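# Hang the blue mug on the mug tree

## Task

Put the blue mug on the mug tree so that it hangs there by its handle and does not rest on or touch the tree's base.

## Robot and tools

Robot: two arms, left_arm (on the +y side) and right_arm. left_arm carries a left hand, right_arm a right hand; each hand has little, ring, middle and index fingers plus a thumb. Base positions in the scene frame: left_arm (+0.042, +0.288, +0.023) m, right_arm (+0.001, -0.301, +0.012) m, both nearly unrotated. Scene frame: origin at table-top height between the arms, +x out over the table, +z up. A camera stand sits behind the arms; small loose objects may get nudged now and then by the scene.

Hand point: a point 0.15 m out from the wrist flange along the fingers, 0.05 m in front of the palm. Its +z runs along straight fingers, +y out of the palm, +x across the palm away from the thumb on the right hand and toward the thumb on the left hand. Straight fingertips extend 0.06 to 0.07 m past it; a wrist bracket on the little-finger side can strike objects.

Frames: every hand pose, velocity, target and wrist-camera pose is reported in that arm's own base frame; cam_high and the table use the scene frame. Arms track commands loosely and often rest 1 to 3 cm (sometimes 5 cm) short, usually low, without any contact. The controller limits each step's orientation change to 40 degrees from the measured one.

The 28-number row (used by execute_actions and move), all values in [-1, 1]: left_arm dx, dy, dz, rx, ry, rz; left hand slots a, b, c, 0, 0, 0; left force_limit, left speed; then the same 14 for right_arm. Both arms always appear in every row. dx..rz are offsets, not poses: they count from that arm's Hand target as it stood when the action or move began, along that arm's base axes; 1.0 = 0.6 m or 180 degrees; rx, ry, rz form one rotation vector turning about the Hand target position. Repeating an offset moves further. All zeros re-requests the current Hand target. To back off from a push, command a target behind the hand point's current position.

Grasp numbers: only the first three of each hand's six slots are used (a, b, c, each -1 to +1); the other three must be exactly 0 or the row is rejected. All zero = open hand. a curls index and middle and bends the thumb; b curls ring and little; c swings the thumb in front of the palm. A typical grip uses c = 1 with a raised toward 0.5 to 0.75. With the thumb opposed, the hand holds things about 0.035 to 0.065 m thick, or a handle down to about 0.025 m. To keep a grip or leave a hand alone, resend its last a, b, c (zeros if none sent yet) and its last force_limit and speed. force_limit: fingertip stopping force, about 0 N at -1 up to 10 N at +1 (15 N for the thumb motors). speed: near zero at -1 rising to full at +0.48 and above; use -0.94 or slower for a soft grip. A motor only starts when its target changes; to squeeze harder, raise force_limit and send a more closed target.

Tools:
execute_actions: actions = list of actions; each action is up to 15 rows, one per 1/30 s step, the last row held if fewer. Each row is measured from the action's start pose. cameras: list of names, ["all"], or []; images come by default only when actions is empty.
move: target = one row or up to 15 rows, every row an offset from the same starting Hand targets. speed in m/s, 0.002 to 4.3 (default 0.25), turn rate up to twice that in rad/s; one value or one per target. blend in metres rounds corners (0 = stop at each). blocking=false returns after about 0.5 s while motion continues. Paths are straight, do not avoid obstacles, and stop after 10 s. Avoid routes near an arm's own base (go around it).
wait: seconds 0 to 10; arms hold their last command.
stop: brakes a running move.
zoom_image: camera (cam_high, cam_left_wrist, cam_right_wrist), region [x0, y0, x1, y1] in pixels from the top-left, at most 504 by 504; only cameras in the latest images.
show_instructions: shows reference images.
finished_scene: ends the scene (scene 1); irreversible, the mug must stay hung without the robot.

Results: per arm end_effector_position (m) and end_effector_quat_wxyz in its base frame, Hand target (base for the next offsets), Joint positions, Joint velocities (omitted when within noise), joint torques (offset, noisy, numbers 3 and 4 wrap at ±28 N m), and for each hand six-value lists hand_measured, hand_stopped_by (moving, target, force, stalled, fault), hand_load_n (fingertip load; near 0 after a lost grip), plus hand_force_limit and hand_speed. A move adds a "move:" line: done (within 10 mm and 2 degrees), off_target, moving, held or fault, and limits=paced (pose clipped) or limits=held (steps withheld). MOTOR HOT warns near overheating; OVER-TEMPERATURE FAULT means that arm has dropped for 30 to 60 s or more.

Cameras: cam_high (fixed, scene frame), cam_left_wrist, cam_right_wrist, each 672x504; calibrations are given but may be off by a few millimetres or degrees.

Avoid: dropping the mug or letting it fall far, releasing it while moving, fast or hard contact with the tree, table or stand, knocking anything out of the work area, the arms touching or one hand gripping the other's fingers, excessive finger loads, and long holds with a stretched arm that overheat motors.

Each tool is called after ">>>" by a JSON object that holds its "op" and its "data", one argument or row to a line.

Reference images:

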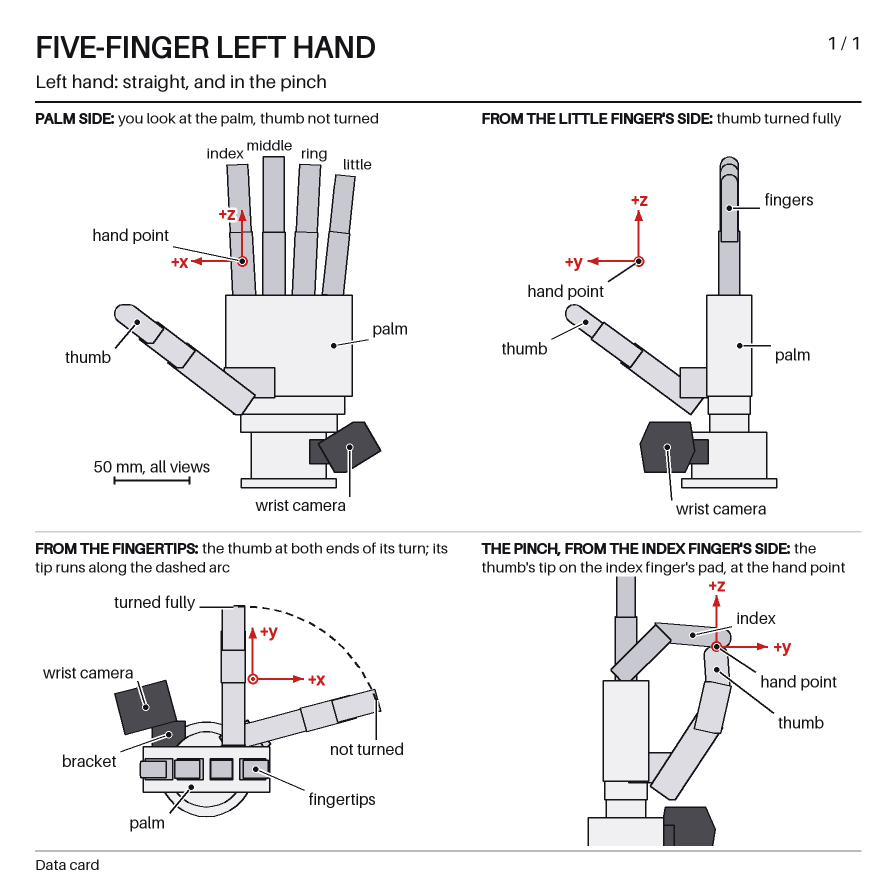

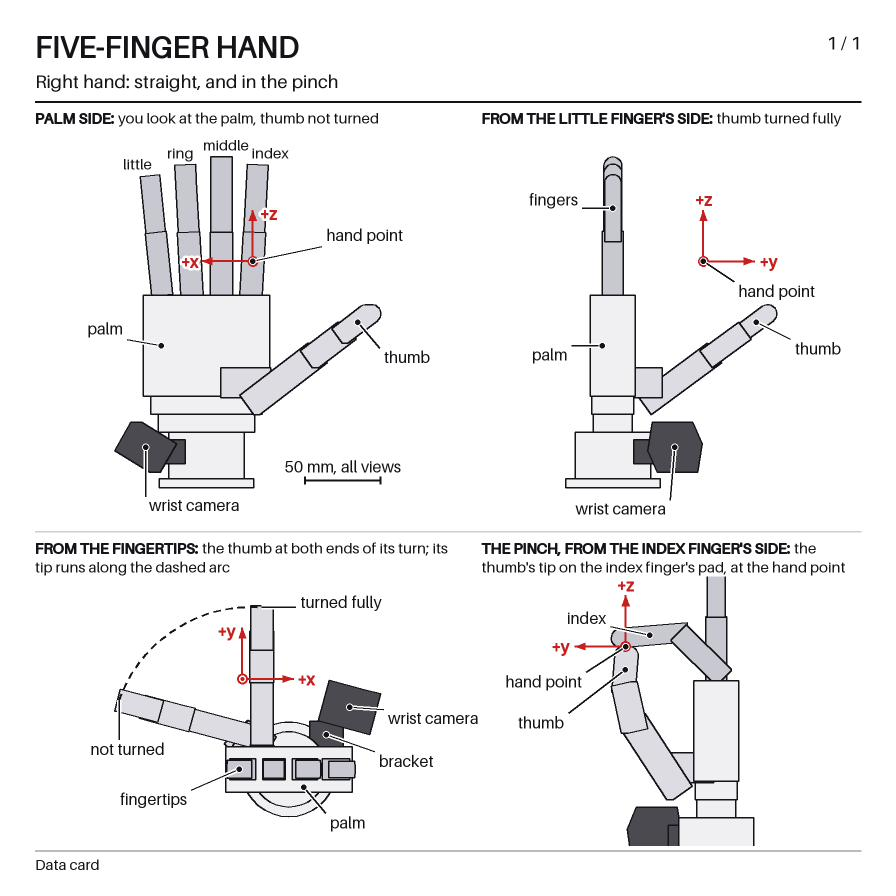

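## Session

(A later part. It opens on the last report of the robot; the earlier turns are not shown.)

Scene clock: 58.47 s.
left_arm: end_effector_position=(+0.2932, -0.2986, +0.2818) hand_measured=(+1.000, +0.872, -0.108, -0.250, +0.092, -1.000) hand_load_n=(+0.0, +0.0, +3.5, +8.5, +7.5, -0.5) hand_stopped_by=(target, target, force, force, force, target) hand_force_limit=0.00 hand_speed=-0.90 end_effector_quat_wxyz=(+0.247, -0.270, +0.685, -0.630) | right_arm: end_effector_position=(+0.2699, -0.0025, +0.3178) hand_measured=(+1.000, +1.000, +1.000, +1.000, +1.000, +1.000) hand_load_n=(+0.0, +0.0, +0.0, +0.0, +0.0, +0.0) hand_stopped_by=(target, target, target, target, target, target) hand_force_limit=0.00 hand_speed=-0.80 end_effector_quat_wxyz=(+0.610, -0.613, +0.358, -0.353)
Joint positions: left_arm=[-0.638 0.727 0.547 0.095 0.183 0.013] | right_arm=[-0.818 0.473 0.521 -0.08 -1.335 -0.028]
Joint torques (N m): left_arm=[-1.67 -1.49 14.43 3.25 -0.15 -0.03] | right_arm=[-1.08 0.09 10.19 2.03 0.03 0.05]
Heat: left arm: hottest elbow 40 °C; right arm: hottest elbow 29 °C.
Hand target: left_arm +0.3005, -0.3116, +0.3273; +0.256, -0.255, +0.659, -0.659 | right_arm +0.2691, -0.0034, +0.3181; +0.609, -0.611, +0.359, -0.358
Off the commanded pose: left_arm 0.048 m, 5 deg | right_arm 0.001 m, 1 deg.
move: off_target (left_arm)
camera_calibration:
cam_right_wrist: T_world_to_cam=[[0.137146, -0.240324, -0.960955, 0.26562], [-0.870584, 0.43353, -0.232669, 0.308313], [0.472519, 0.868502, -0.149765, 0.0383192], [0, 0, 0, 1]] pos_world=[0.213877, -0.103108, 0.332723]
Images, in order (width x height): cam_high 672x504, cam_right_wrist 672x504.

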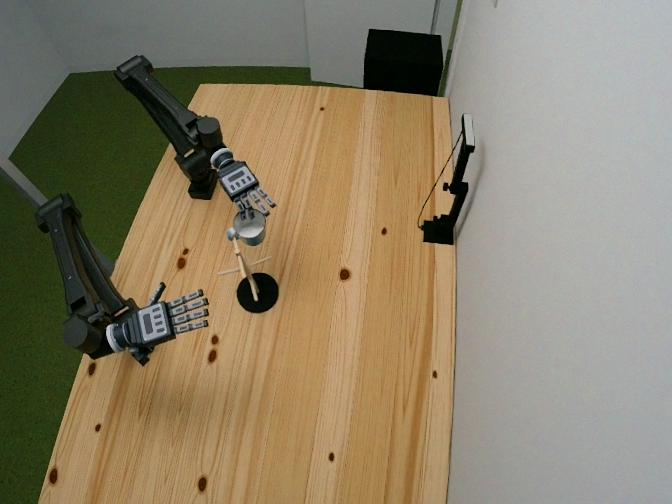

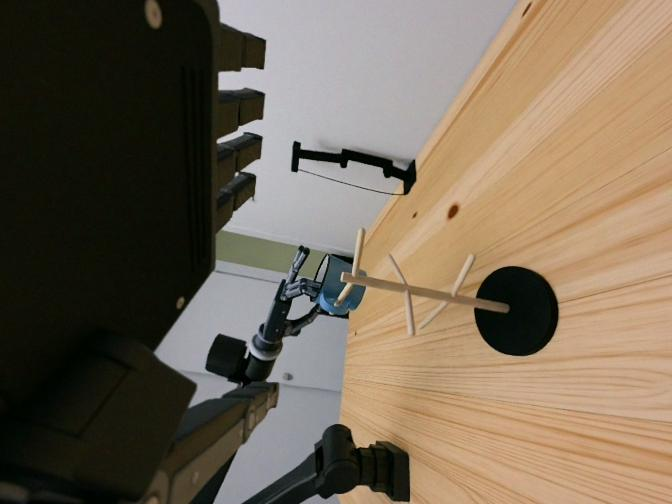

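>>> {"op": "move", "data": {
  "target": [0, 0, -0.02, 0, 0, 0, 0.85, 0, 1, 0, 0, 0, 0.0, -0.9, 0, 0, 0, 0, 0, 0, 0, 0, 0, 0, 0, 0, 0.0, -0.8],
  "speed": 0.05,
  "cameras": ["cam_high", "cam_right_wrist"]
}}

>>> {"op": "zoom_image", "data": {
  "camera": "cam_right_wrist",
  "region": [275, 245, 365, 335]
}}

>>> {"op": "zoom_image", "data": {
  "camera": "cam_high",
  "region": [200, 185, 280, 265]
}}

Scene clock: 59.73 s.
left_arm: end_effector_position=(+0.2973, -0.3020, +0.2862) hand_measured=(+1.000, +0.872, -0.108, -0.250, +0.092, -1.000) hand_load_n=(+0.0, +0.0, +3.5, +8.5, +7.0, -0.5) hand_stopped_by=(target, target, force, force, force, target) hand_force_limit=0.00 hand_speed=-0.90 end_effector_quat_wxyz=(+0.252, -0.266, +0.678, -0.638) | right_arm: end_effector_position=(+0.2699, -0.0025, +0.3178) hand_measured=(+1.000, +1.000, +1.000, +1.000, +1.000, +1.000) hand_load_n=(+0.0, +0.0, +0.0, +0.0, +0.0, -0.5) hand_stopped_by=(target, target, target, target, target, target) hand_force_limit=0.00 hand_speed=-0.80 end_effector_quat_wxyz=(+0.610, -0.613, +0.358, -0.353)
Joint positions: left_arm=[-0.639 0.741 0.547 0.135 0.181 0.013] | right_arm=[-0.818 0.473 0.521 -0.08 -1.335 -0.028]
Joint torques (N m): left_arm=[-1.61 -1.55 12.34 3.23 -0.15 -0.03] | right_arm=[-1.14 -0.21 10.15 2.11 0.05 0.01]
Heat: left arm: hottest elbow 40 °C; right arm: hottest elbow 29 °C.
Hand target: left_arm +0.3005, -0.3116, +0.3152; +0.256, -0.256, +0.659, -0.659 | right_arm +0.2691, -0.0034, +0.3181; +0.609, -0.611, +0.359, -0.358
Off the commanded pose: left_arm 0.031 m, 4 deg | right_arm 0.001 m, 1 deg.
move: off_target (left_arm)
camera_calibration:
cam_right_wrist: T_world_to_cam=[[0.137146, -0.240324, -0.960955, 0.26562], [-0.870584, 0.43353, -0.232669, 0.308313], [0.472519, 0.868502, -0.149765, 0.0383192], [0, 0, 0, 1]] pos_world=[0.213877, -0.103108, 0.332723]
Images, in order (width x height): cam_high 672x504, cam_right_wrist 672x504.

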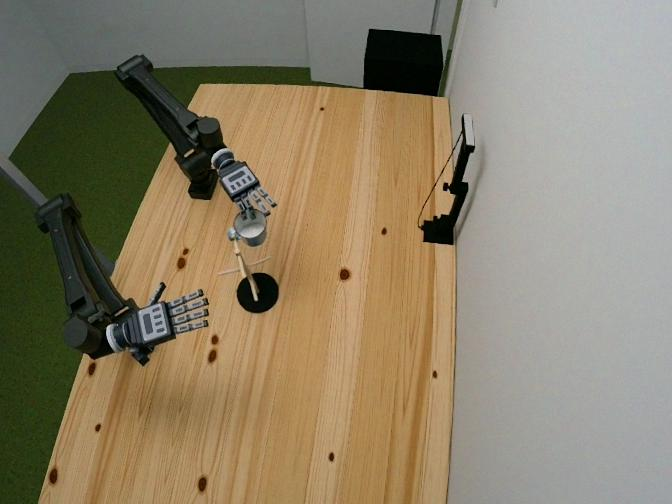

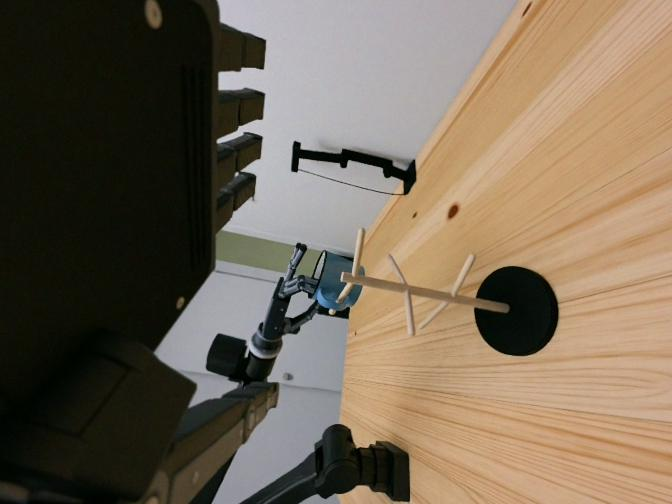

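Scaled by 5.600 from the camera's 672x504 image, which has a finer 960x720 frame.

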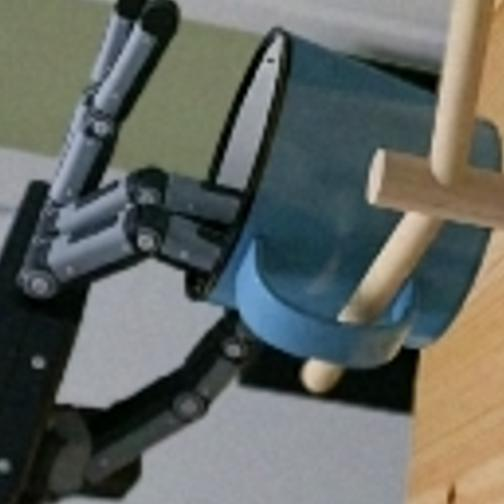

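Scaled by 6.300 from the camera's 672x504 image, which has a finer 960x720 frame.

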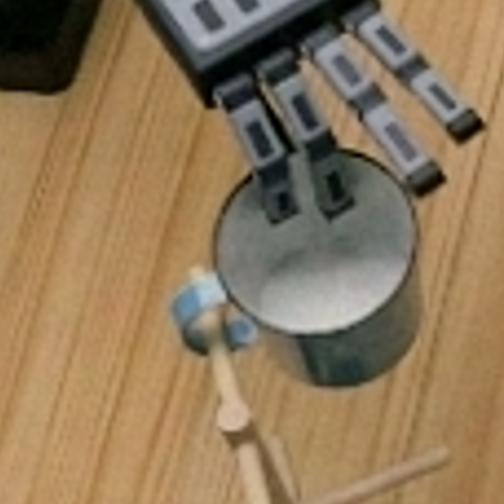

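>>> {"op": "move", "data": {
  "target": [-0.0077, 0.0035, -0.0283, 0, 0, 0, 0.85, 0, 1, 0, 0, 0, 0.0, -0.9, 0, 0, 0, 0, 0, 0, 0, 0, 0, 0, 0, 0, 0.0, -0.8],
  "speed": 0.05,
  "cameras": ["cam_high", "cam_right_wrist"]
}}

>>> {"op": "zoom_image", "data": {
  "camera": "cam_right_wrist",
  "region": [275, 245, 365, 335]
}}

>>> {"op": "zoom_image", "data": {
  "camera": "cam_high",
  "region": [200, 185, 280, 265]
}}

Scene clock: 61.40 s.
left_arm: end_effector_position=(+0.2966, -0.3033, +0.2850) hand_measured=(+1.000, +0.872, -0.108, -0.250, +0.092, -1.000) hand_load_n=(+0.0, -0.5, +3.5, +8.5, +7.5, -0.5) hand_stopped_by=(target, target, force, force, force, target) hand_force_limit=0.00 hand_speed=-0.90 end_effector_quat_wxyz=(+0.257, -0.261, +0.671, -0.645) | right_arm: end_effector_position=(+0.2699, -0.0025, +0.3178) hand_measured=(+1.000, +1.000, +1.000, +1.000, +1.000, +1.000) hand_load_n=(+0.0, +0.0, +0.0, +0.0, +0.0, +0.0) hand_stopped_by=(target, target, target, target, target, target) hand_force_limit=0.00 hand_speed=-0.80 end_effector_quat_wxyz=(+0.610, -0.613, +0.358, -0.353)
Joint positions: left_arm=[-0.646 0.741 0.527 0.178 0.175 0.013] | right_arm=[-0.818 0.473 0.521 -0.08 -1.335 -0.028]
Joint torques (N m): left_arm=[-1.67 -1.67 10.18 3.25 -0.16 -0.03] | right_arm=[-1.03 0.15 10.17 2.06 0.04 0.05]
Heat: left arm: hottest elbow 40 °C; right arm: hottest elbow 29 °C.
Hand target: left_arm +0.2959, -0.3095, +0.2980; +0.256, -0.256, +0.659, -0.659 | right_arm +0.2691, -0.0034, +0.3181; +0.609, -0.611, +0.359, -0.358
Off the commanded pose: left_arm 0.015 m, 2 deg | right_arm 0.001 m, 1 deg.
move: off_target (left_arm)
camera_calibration:
cam_right_wrist: T_world_to_cam=[[0.137146, -0.240324, -0.960955, 0.26562], [-0.870584, 0.43353, -0.232669, 0.308313], [0.472519, 0.868502, -0.149765, 0.0383192], [0, 0, 0, 1]] pos_world=[0.213877, -0.103108, 0.332723]
Images, in order (width x height): cam_high 672x504, cam_right_wrist 672x504.

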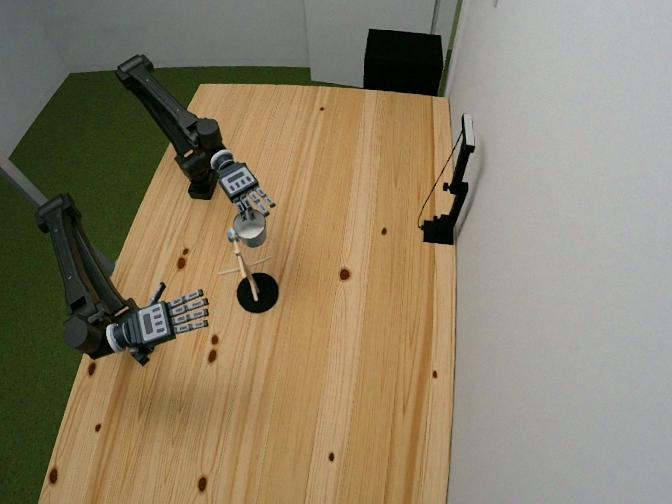

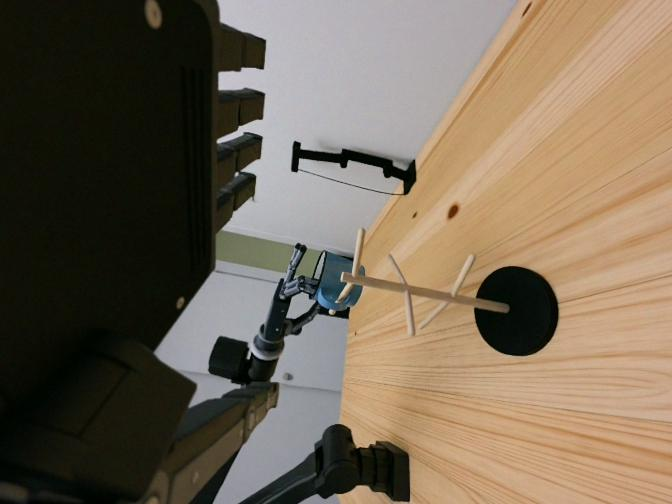

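Scaled by 5.600 from the camera's 672x504 image, which has a finer 960x720 frame.

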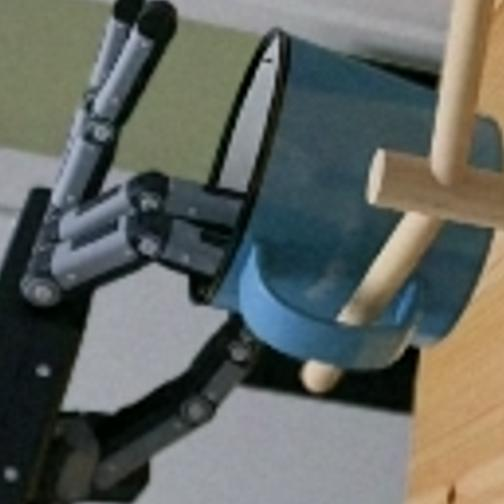

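Scaled by 6.300 from the camera's 672x504 image, which has a finer 960x720 frame.

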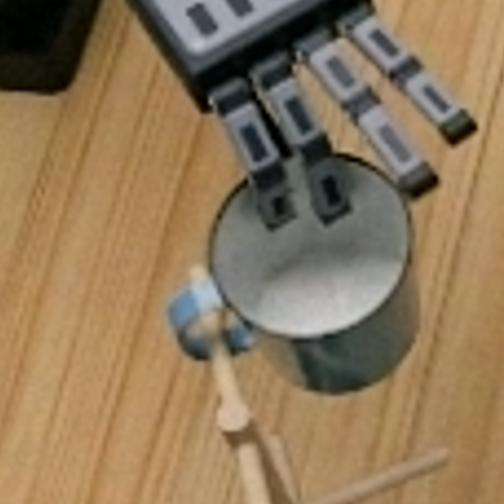

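>>> {"op": "move", "data": {
  "target": [-0.005, 0.0035, -0.03, 0, 0, 0, 0.85, 0, 1, 0, 0, 0, 0.0, -0.9, 0, 0, 0, 0, 0, 0, 0, 0, 0, 0, 0, 0, 0.0, -0.8],
  "speed": 0.05,
  "cameras": ["cam_high", "cam_right_wrist"]
}}

>>> {"op": "zoom_image", "data": {
  "camera": "cam_right_wrist",
  "region": [275, 245, 365, 335]
}}

>>> {"op": "zoom_image", "data": {
  "camera": "cam_high",
  "region": [200, 185, 280, 265]
}}

Scene clock: 62.70 s.
left_arm: end_effector_position=(+0.2934, -0.3011, +0.2680) hand_measured=(+1.000, +0.872, -0.108, -0.250, +0.092, -1.000) hand_load_n=(+0.0, +0.0, +3.5, +8.0, +7.5, -0.5) hand_stopped_by=(target, target, force, force, force, target) hand_force_limit=0.00 hand_speed=-0.90 end_effector_quat_wxyz=(+0.257, -0.261, +0.670, -0.646) | right_arm: end_effector_position=(+0.2699, -0.0025, +0.3178) hand_measured=(+1.000, +1.000, +1.000, +1.000, +1.000, +1.000) hand_load_n=(+0.0, +0.0, +0.0, +0.0, +0.0, +0.0) hand_stopped_by=(target, target, target, target, target, target) hand_force_limit=0.00 hand_speed=-0.80 end_effector_quat_wxyz=(+0.610, -0.613, +0.358, -0.353)
Joint positions: left_arm=[-0.646 0.742 0.48 0.228 0.174 0.013] | right_arm=[-0.818 0.473 0.521 -0.08 -1.335 -0.028]
Joint torques (N m): left_arm=[-1.55 -1.44 10.04 3.23 -0.16 -0.03] | right_arm=[-0.62 0.09 10.21 2 0.02 0]
Heat: left arm: hottest elbow 40 °C; right arm: hottest elbow 29 °C.
Hand target: left_arm +0.2929, -0.3074, +0.2801; +0.256, -0.256, +0.659, -0.659 | right_arm +0.2691, -0.0034, +0.3181; +0.609, -0.611, +0.359, -0.358
Off the commanded pose: left_arm 0.014 m, 2 deg | right_arm 0.001 m, 1 deg.
move: off_target (left_arm)
camera_calibration:
cam_right_wrist: T_world_to_cam=[[0.137146, -0.240324, -0.960955, 0.26562], [-0.870584, 0.43353, -0.232669, 0.308313], [0.472519, 0.868502, -0.149765, 0.0383192], [0, 0, 0, 1]] pos_world=[0.213877, -0.103108, 0.332723]
Images, in order (width x height): cam_high 672x504, cam_right_wrist 672x504.

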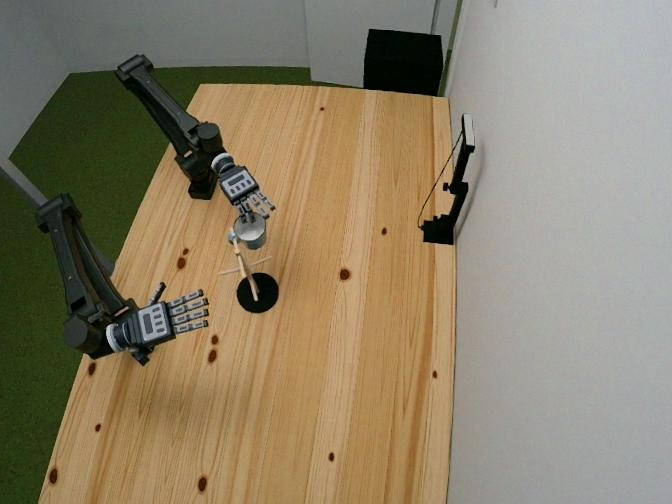

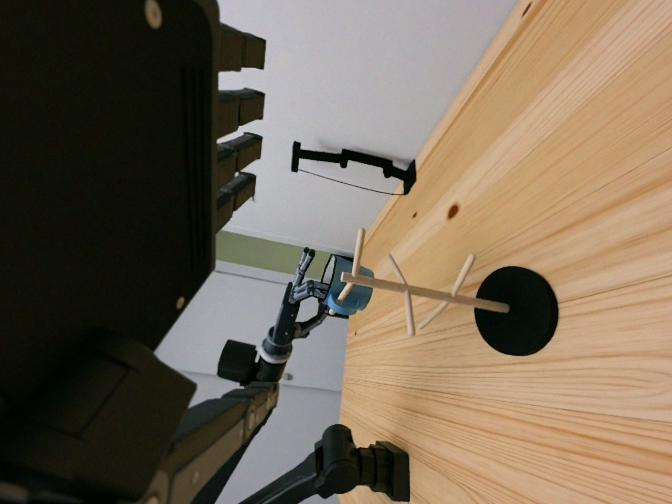

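Scaled by 5.600 from the camera's 672x504 image, which has a finer 960x720 frame.

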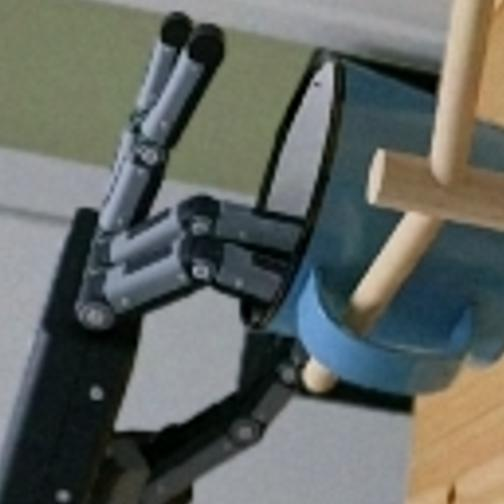

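Scaled by 6.300 from the camera's 672x504 image, which has a finer 960x720 frame.

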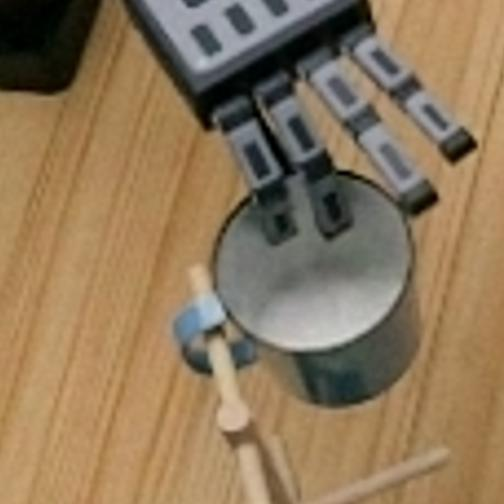

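>>> {"op": "move", "data": {
  "target": [0, 0, -0.0117, 0, 0, 0, 0.85, 0, 1, 0, 0, 0, 0.0, -0.9, 0, 0, 0, 0, 0, 0, 0, 0, 0, 0, 0, 0, 0.0, -0.8],
  "speed": 0.04,
  "cameras": ["cam_high", "cam_right_wrist"]
}}

>>> {"op": "zoom_image", "data": {
  "camera": "cam_right_wrist",
  "region": [285, 255, 375, 345]
}}

>>> {"op": "zoom_image", "data": {
  "camera": "cam_high",
  "region": [200, 185, 280, 265]
}}

Scene clock: 63.83 s.
left_arm: end_effector_position=(+0.2934, -0.3011, +0.2615) hand_measured=(+1.000, +0.872, -0.108, -0.250, +0.092, -1.000) hand_load_n=(+0.0, +0.0, +3.5, +8.5, +7.5, -0.5) hand_stopped_by=(target, target, force, force, force, target) hand_force_limit=0.00 hand_speed=-0.90 end_effector_quat_wxyz=(+0.257, -0.261, +0.670, -0.646) | right_arm: end_effector_position=(+0.2699, -0.0025, +0.3178) hand_measured=(+1.000, +1.000, +1.000, +1.000, +1.000, +1.000) hand_load_n=(+0.0, +0.0, +0.0, +0.0, +0.0, -0.5) hand_stopped_by=(target, target, target, target, target, target) hand_force_limit=0.00 hand_speed=-0.80 end_effector_quat_wxyz=(+0.610, -0.613, +0.358, -0.353)
Joint positions: left_arm=[-0.646 0.75 0.465 0.252 0.174 0.013] | right_arm=[-0.818 0.473 0.521 -0.08 -1.335 -0.028]
Joint torques (N m): left_arm=[-1.61 -1.44 9.95 3.17 -0.15 -0.03] | right_arm=[-0.85 0.03 10.13 2.03 0 -0.01]
Heat: left arm: hottest elbow 40 °C; right arm: hottest elbow 29 °C.
Hand target: left_arm +0.2929, -0.3074, +0.2732; +0.256, -0.256, +0.659, -0.659 | right_arm +0.2691, -0.0034, +0.3181; +0.609, -0.611, +0.359, -0.358
Off the commanded pose: left_arm 0.013 m, 2 deg | right_arm 0.001 m, 1 deg.
move: off_target (left_arm)
camera_calibration:
cam_right_wrist: T_world_to_cam=[[0.137146, -0.240324, -0.960955, 0.26562], [-0.870584, 0.43353, -0.232669, 0.308313], [0.472519, 0.868502, -0.149765, 0.0383192], [0, 0, 0, 1]] pos_world=[0.213877, -0.103108, 0.332723]
Images, in order (width x height): cam_high 672x504, cam_right_wrist 672x504.

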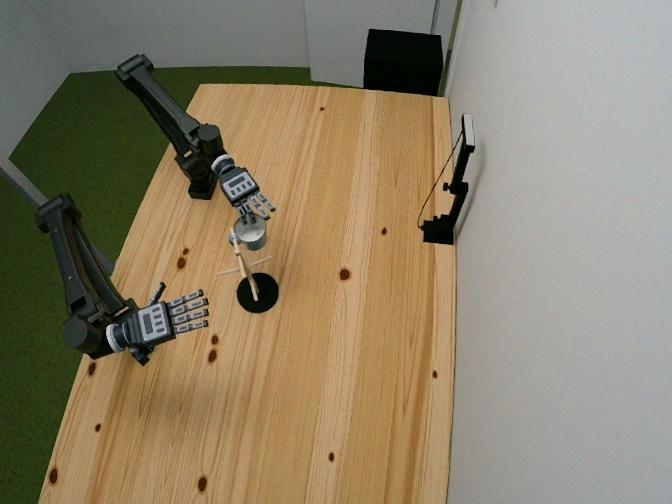

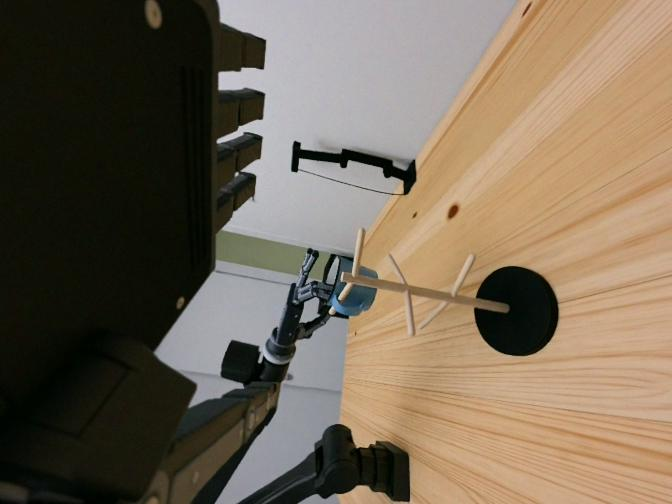

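Scaled by 5.600 from the camera's 672x504 image, which has a finer 960x720 frame.

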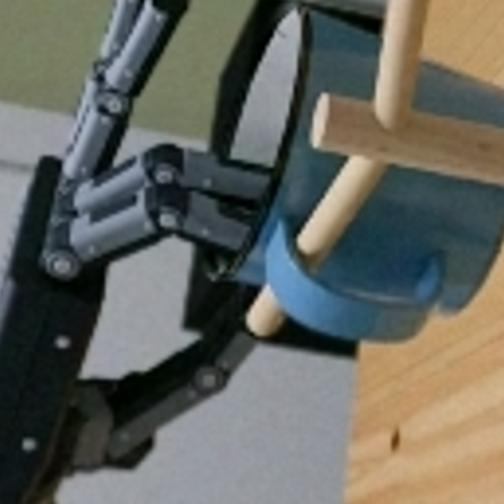

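Scaled by 6.300 from the camera's 672x504 image, which has a finer 960x720 frame.

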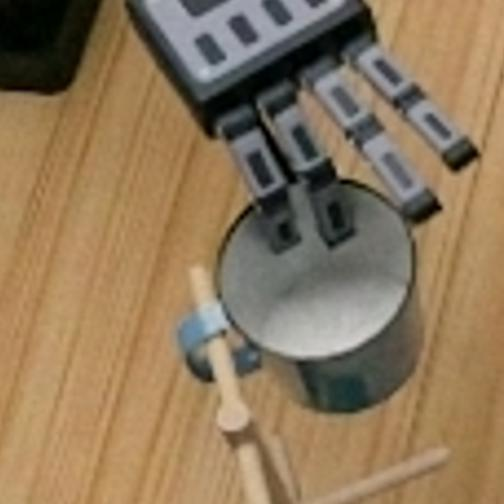

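>>> {"op": "move", "data": {
  "target": [0, 0, -0.0083, 0, 0, 0, 0.85, 0, 1, 0, 0, 0, 0.0, -0.9, 0, 0, 0, 0, 0, 0, 0, 0, 0, 0, 0, 0, 0.0, -0.8],
  "speed": 0.04,
  "cameras": ["cam_high", "cam_right_wrist"]
}}

>>> {"op": "zoom_image", "data": {
  "camera": "cam_right_wrist",
  "region": [285, 255, 375, 345]
}}

>>> {"op": "zoom_image", "data": {
  "camera": "cam_high",
  "region": [200, 185, 280, 265]
}}

Scene clock: 64.97 s.
left_arm: end_effector_position=(+0.2935, -0.3015, +0.2599) hand_measured=(+1.000, +0.872, -0.108, -0.250, +0.092, -1.000) hand_load_n=(-0.5, +0.0, +3.5, +7.5, +7.0, -0.5) hand_stopped_by=(target, target, force, force, force, target) hand_force_limit=0.00 hand_speed=-0.90 end_effector_quat_wxyz=(+0.258, -0.260, +0.667, -0.649) | right_arm: end_effector_position=(+0.2699, -0.0025, +0.3178) hand_measured=(+1.000, +1.000, +1.000, +1.000, +1.000, +1.000) hand_load_n=(+0.0, +0.0, +0.0, +0.0, +0.0, +0.0) hand_stopped_by=(target, target, target, target, target, target) hand_force_limit=0.00 hand_speed=-0.80 end_effector_quat_wxyz=(+0.610, -0.613, +0.358, -0.353)
Joint positions: left_arm=[-0.647 0.754 0.456 0.272 0.174 0.012] | right_arm=[-0.818 0.473 0.521 -0.08 -1.335 -0.028]
Joint torques (N m): left_arm=[-1.67 -1.32 9.73 3.15 -0.17 -0.02] | right_arm=[-0.91 0.26 10.18 2.06 0.03 0.02]
Heat: left arm: hottest elbow 40 °C; right arm: hottest elbow 29 °C.
Hand target: left_arm +0.2928, -0.3074, +0.2681; +0.256, -0.256, +0.659, -0.659 | right_arm +0.2691, -0.0034, +0.3181; +0.609, -0.611, +0.359, -0.358
Off the commanded pose: left_arm 0.010 m, 2 deg | right_arm 0.001 m, 1 deg.
move: done
camera_calibration:
cam_right_wrist: T_world_to_cam=[[0.137146, -0.240324, -0.960955, 0.26562], [-0.870584, 0.43353, -0.232669, 0.308313], [0.472519, 0.868502, -0.149765, 0.0383192], [0, 0, 0, 1]] pos_world=[0.213877, -0.103108, 0.332723]
Images, in order (width x height): cam_high 672x504, cam_right_wrist 672x504.

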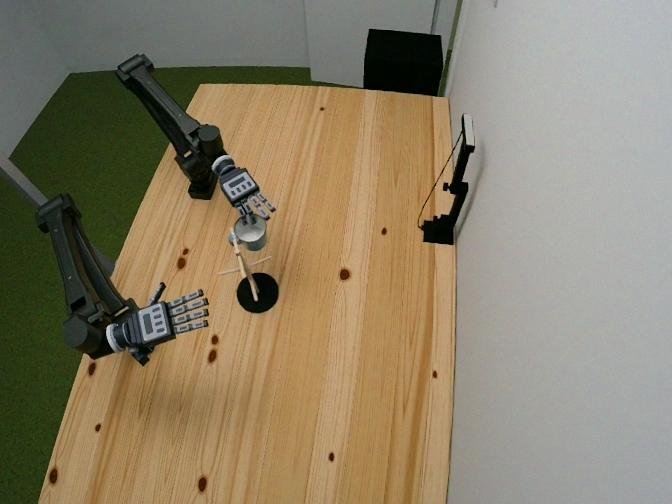

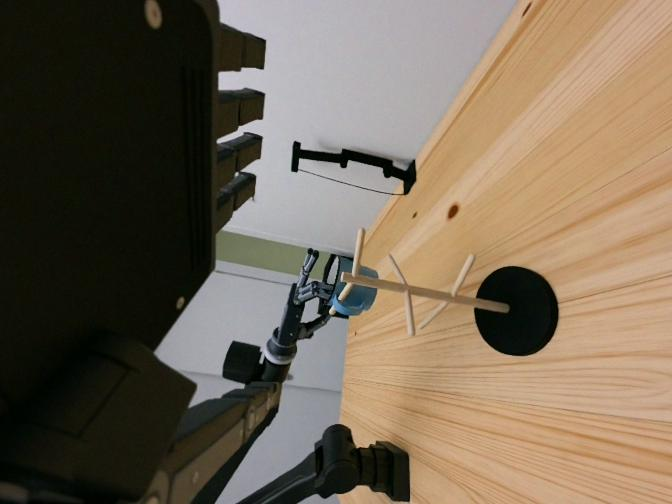

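Scaled by 5.600 from the camera's 672x504 image, which has a finer 960x720 frame.

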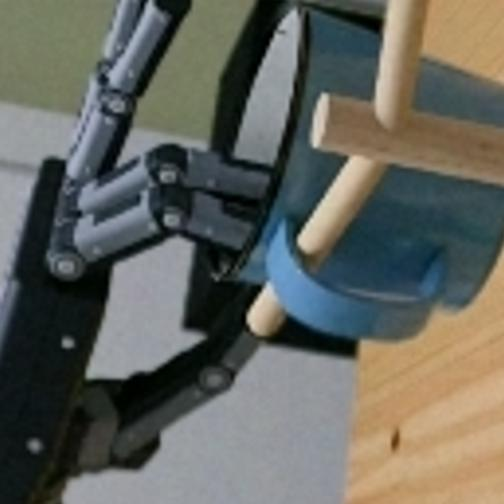

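Scaled by 6.300 from the camera's 672x504 image, which has a finer 960x720 frame.

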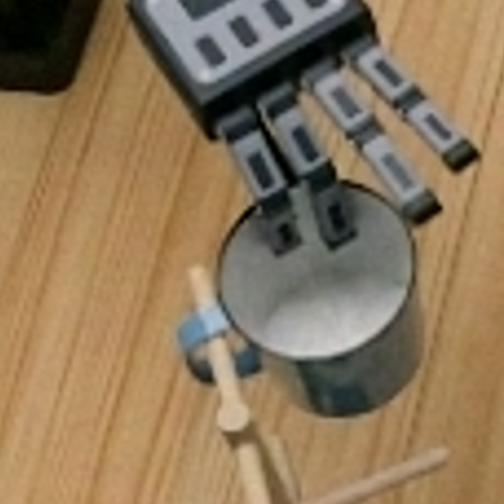

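>>> {"op": "move", "data": {
  "target": [-0.0058, -0.0032, -0.0217, 0, 0, 0, 0.85, 0, 1, 0, 0, 0, 0.0, -0.9, 0, 0, 0, 0, 0, 0, 0, 0, 0, 0, 0, 0, 0.0, -0.8],
  "speed": 0.04,
  "cameras": ["cam_high", "cam_right_wrist"]
}}

>>> {"op": "zoom_image", "data": {
  "camera": "cam_right_wrist",
  "region": [285, 255, 375, 345]
}}

>>> {"op": "zoom_image", "data": {
  "camera": "cam_high",
  "region": [200, 185, 280, 265]
}}

Scene clock: 66.43 s.
left_arm: end_effector_position=(+0.2922, -0.3038, +0.2569) hand_measured=(+1.000, +0.872, -0.108, -0.250, +0.092, -1.000) hand_load_n=(+0.0, +0.0, +3.5, +8.0, +7.5, -0.5) hand_stopped_by=(target, target, force, force, force, target) hand_force_limit=0.00 hand_speed=-0.90 end_effector_quat_wxyz=(+0.262, -0.259, +0.659, -0.656) | right_arm: end_effector_position=(+0.2699, -0.0025, +0.3178) hand_measured=(+1.000, +1.000, +1.000, +1.000, +1.000, +1.000) hand_load_n=(+0.0, +0.0, +0.0, +0.0, +0.0, +0.0) hand_stopped_by=(target, target, target, target, target, target) hand_force_limit=0.00 hand_speed=-0.80 end_effector_quat_wxyz=(+0.610, -0.613, +0.358, -0.353)
Joint positions: left_arm=[-0.66 0.761 0.433 0.326 0.156 0.004] | right_arm=[-0.818 0.473 0.521 -0.08 -1.335 -0.028]
Joint torques (N m): left_arm=[-1.9 -0.91 8.91 2.88 -0.11 0.07] | right_arm=[-0.5 -0.15 10.21 1.98 0.04 0.01]
Heat: left arm: hottest elbow 40 °C; right arm: hottest elbow 29 °C.
Hand target: left_arm +0.2894, -0.3093, +0.2551; +0.256, -0.256, +0.659, -0.659 | right_arm +0.2691, -0.0034, +0.3181; +0.609, -0.611, +0.359, -0.358
Off the commanded pose: left_arm 0.006 m, 1 deg | right_arm 0.001 m, 1 deg.
move: done
camera_calibration:
cam_right_wrist: T_world_to_cam=[[0.137146, -0.240324, -0.960955, 0.26562], [-0.870584, 0.43353, -0.232669, 0.308313], [0.472519, 0.868502, -0.149765, 0.0383192], [0, 0, 0, 1]] pos_world=[0.213877, -0.103108, 0.332723]
Images, in order (width x height): cam_high 672x504, cam_right_wrist 672x504.

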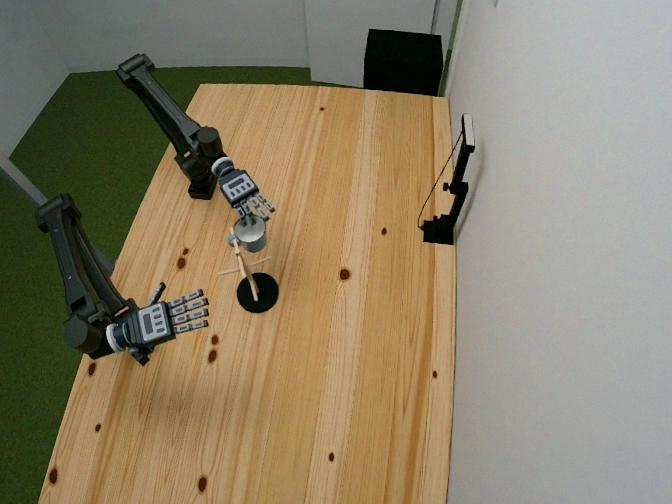

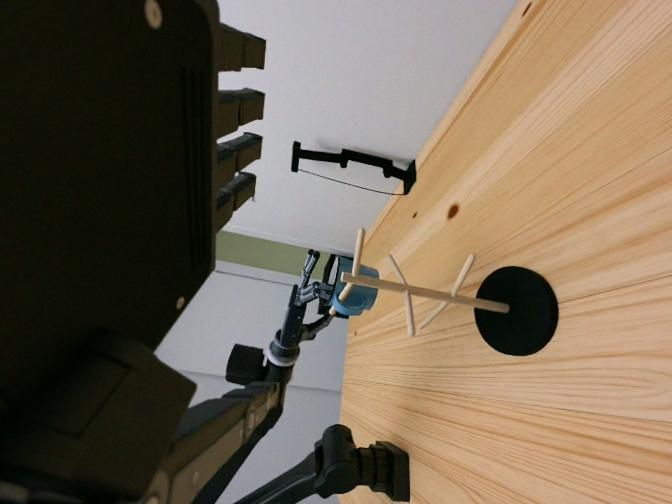

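Scaled by 5.600 from the camera's 672x504 image, which has a finer 960x720 frame.

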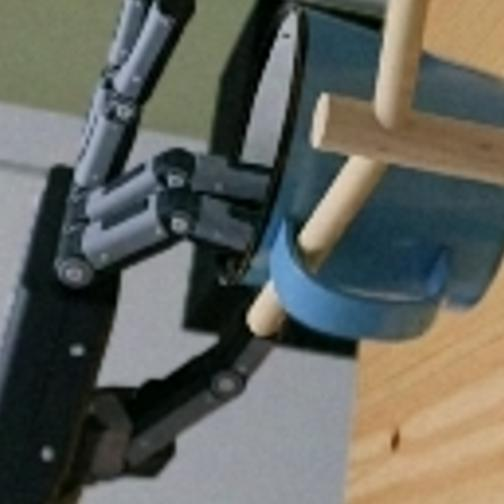

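Scaled by 6.300 from the camera's 672x504 image, which has a finer 960x720 frame.

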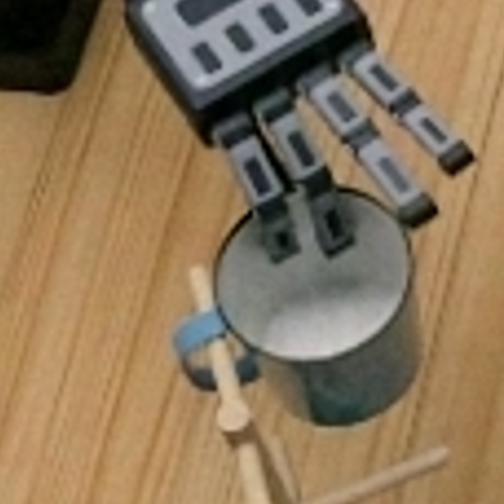

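>>> {"op": "move", "data": {
  "target": [0, 0, 0, 0, 0, 0, 0.4, 0, 1, 0, 0, 0, 0.0, -0.94, 0, 0, 0, 0, 0, 0, 0, 0, 0, 0, 0, 0, 0.0, -0.8],
  "speed": 0.04,
  "cameras": ["cam_high", "cam_right_wrist", "cam_left_wrist"]
}}

>>> {"op": "zoom_image", "data": {
  "camera": "cam_right_wrist",
  "region": [285, 255, 375, 345]
}}

>>> {"op": "zoom_image", "data": {
  "camera": "cam_high",
  "region": [200, 185, 280, 265]
}}

Scene clock: 70.00 s.
left_arm: end_effector_position=(+0.2911, -0.3042, +0.2510) hand_measured=(+1.000, +0.940, +0.350, +0.200, +0.350, -1.000) hand_load_n=(+0.0, +0.0, +0.0, +0.0, +0.0, +0.0) hand_stopped_by=(target, target, target, target, target, target) hand_force_limit=0.00 hand_speed=-0.94 end_effector_quat_wxyz=(+0.259, -0.261, +0.662, -0.653) | right_arm: end_effector_position=(+0.2699, -0.0025, +0.3178) hand_measured=(+1.000, +1.000, +1.000, +1.000, +1.000, +1.000) hand_load_n=(+0.0, +0.0, +0.0, +0.0, +0.0, -0.5) hand_stopped_by=(target, target, target, target, target, target) hand_force_limit=0.00 hand_speed=-0.80 end_effector_quat_wxyz=(+0.610, -0.613, +0.358, -0.353)
Joint positions: left_arm=[-0.663 0.766 0.426 0.328 0.155 0.004] | right_arm=[-0.818 0.473 0.521 -0.08 -1.335 -0.028]
Joint torques (N m): left_arm=[-1.73 -1.26 9.46 2.67 -0.05 0.08] | right_arm=[-0.67 0.15 10.22 2.06 0.04 -0.03]
Heat: left arm: hottest elbow 41 °C; right arm: hottest elbow 30 °C.
Hand target: left_arm +0.2893, -0.3094, +0.2553; +0.256, -0.255, +0.659, -0.659 | right_arm +0.2691, -0.0034, +0.3181; +0.609, -0.611, +0.359, -0.358
Off the commanded pose: left_arm 0.007 m, 1 deg | right_arm 0.001 m, 1 deg.
move: done
camera_calibration:
cam_left_wrist: T_world_to_cam=[[-0.153832, -0.144075, 0.977537, -0.24904], [-0.953643, -0.237322, -0.185049, 0.256658], [0.258652, -0.960688, -0.100888, -0.232646], [0, 0, 0, 1]] pos_world=[0.266624, -0.19847, 0.267469]
cam_right_wrist: T_world_to_cam=[[0.137146, -0.240324, -0.960955, 0.26562], [-0.870584, 0.43353, -0.232669, 0.308313], [0.472519, 0.868502, -0.149765, 0.0383192], [0, 0, 0, 1]] pos_world=[0.213877, -0.103108, 0.332723]

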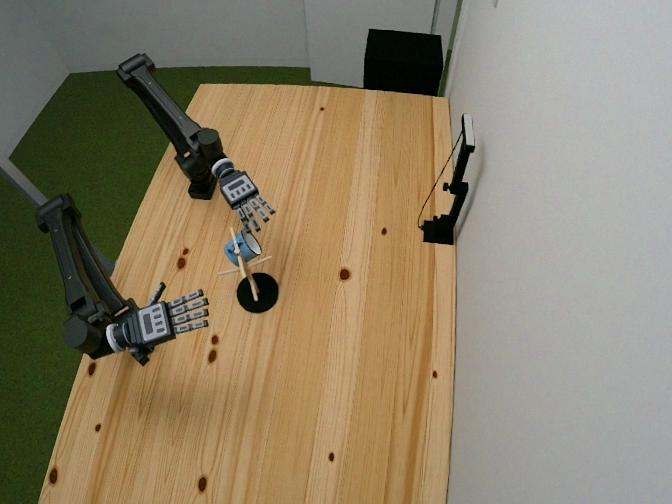

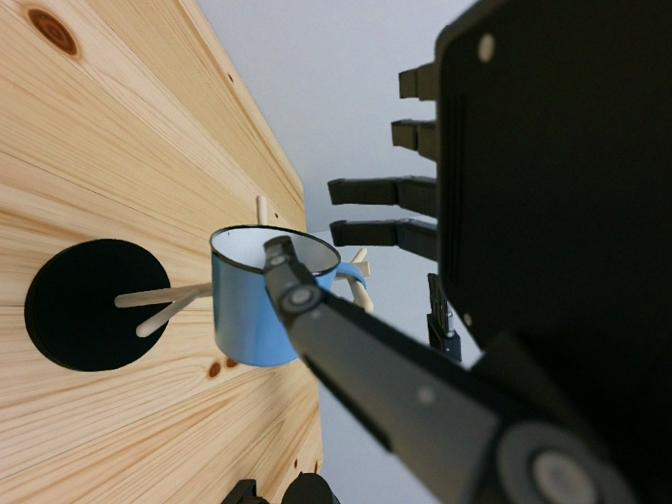

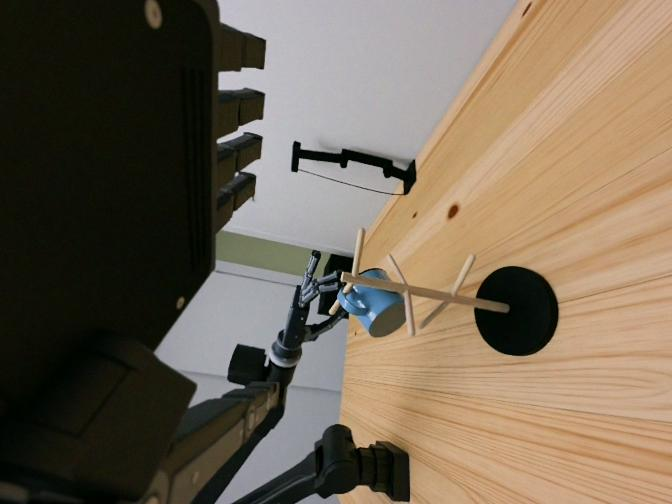

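Scaled by 5.600 from the camera's 672x504 image, which has a finer 960x720 frame.

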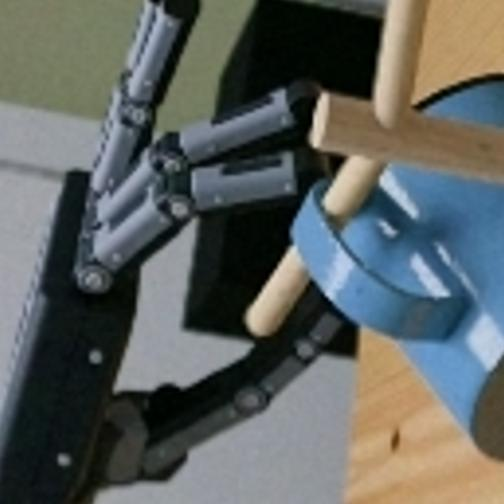

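Scaled by 6.300 from the camera's 672x504 image, which has a finer 960x720 frame.

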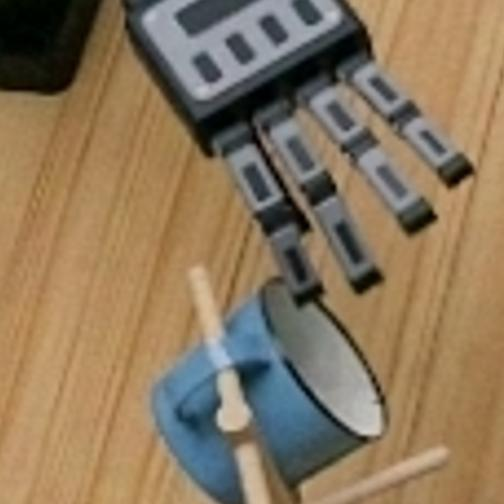

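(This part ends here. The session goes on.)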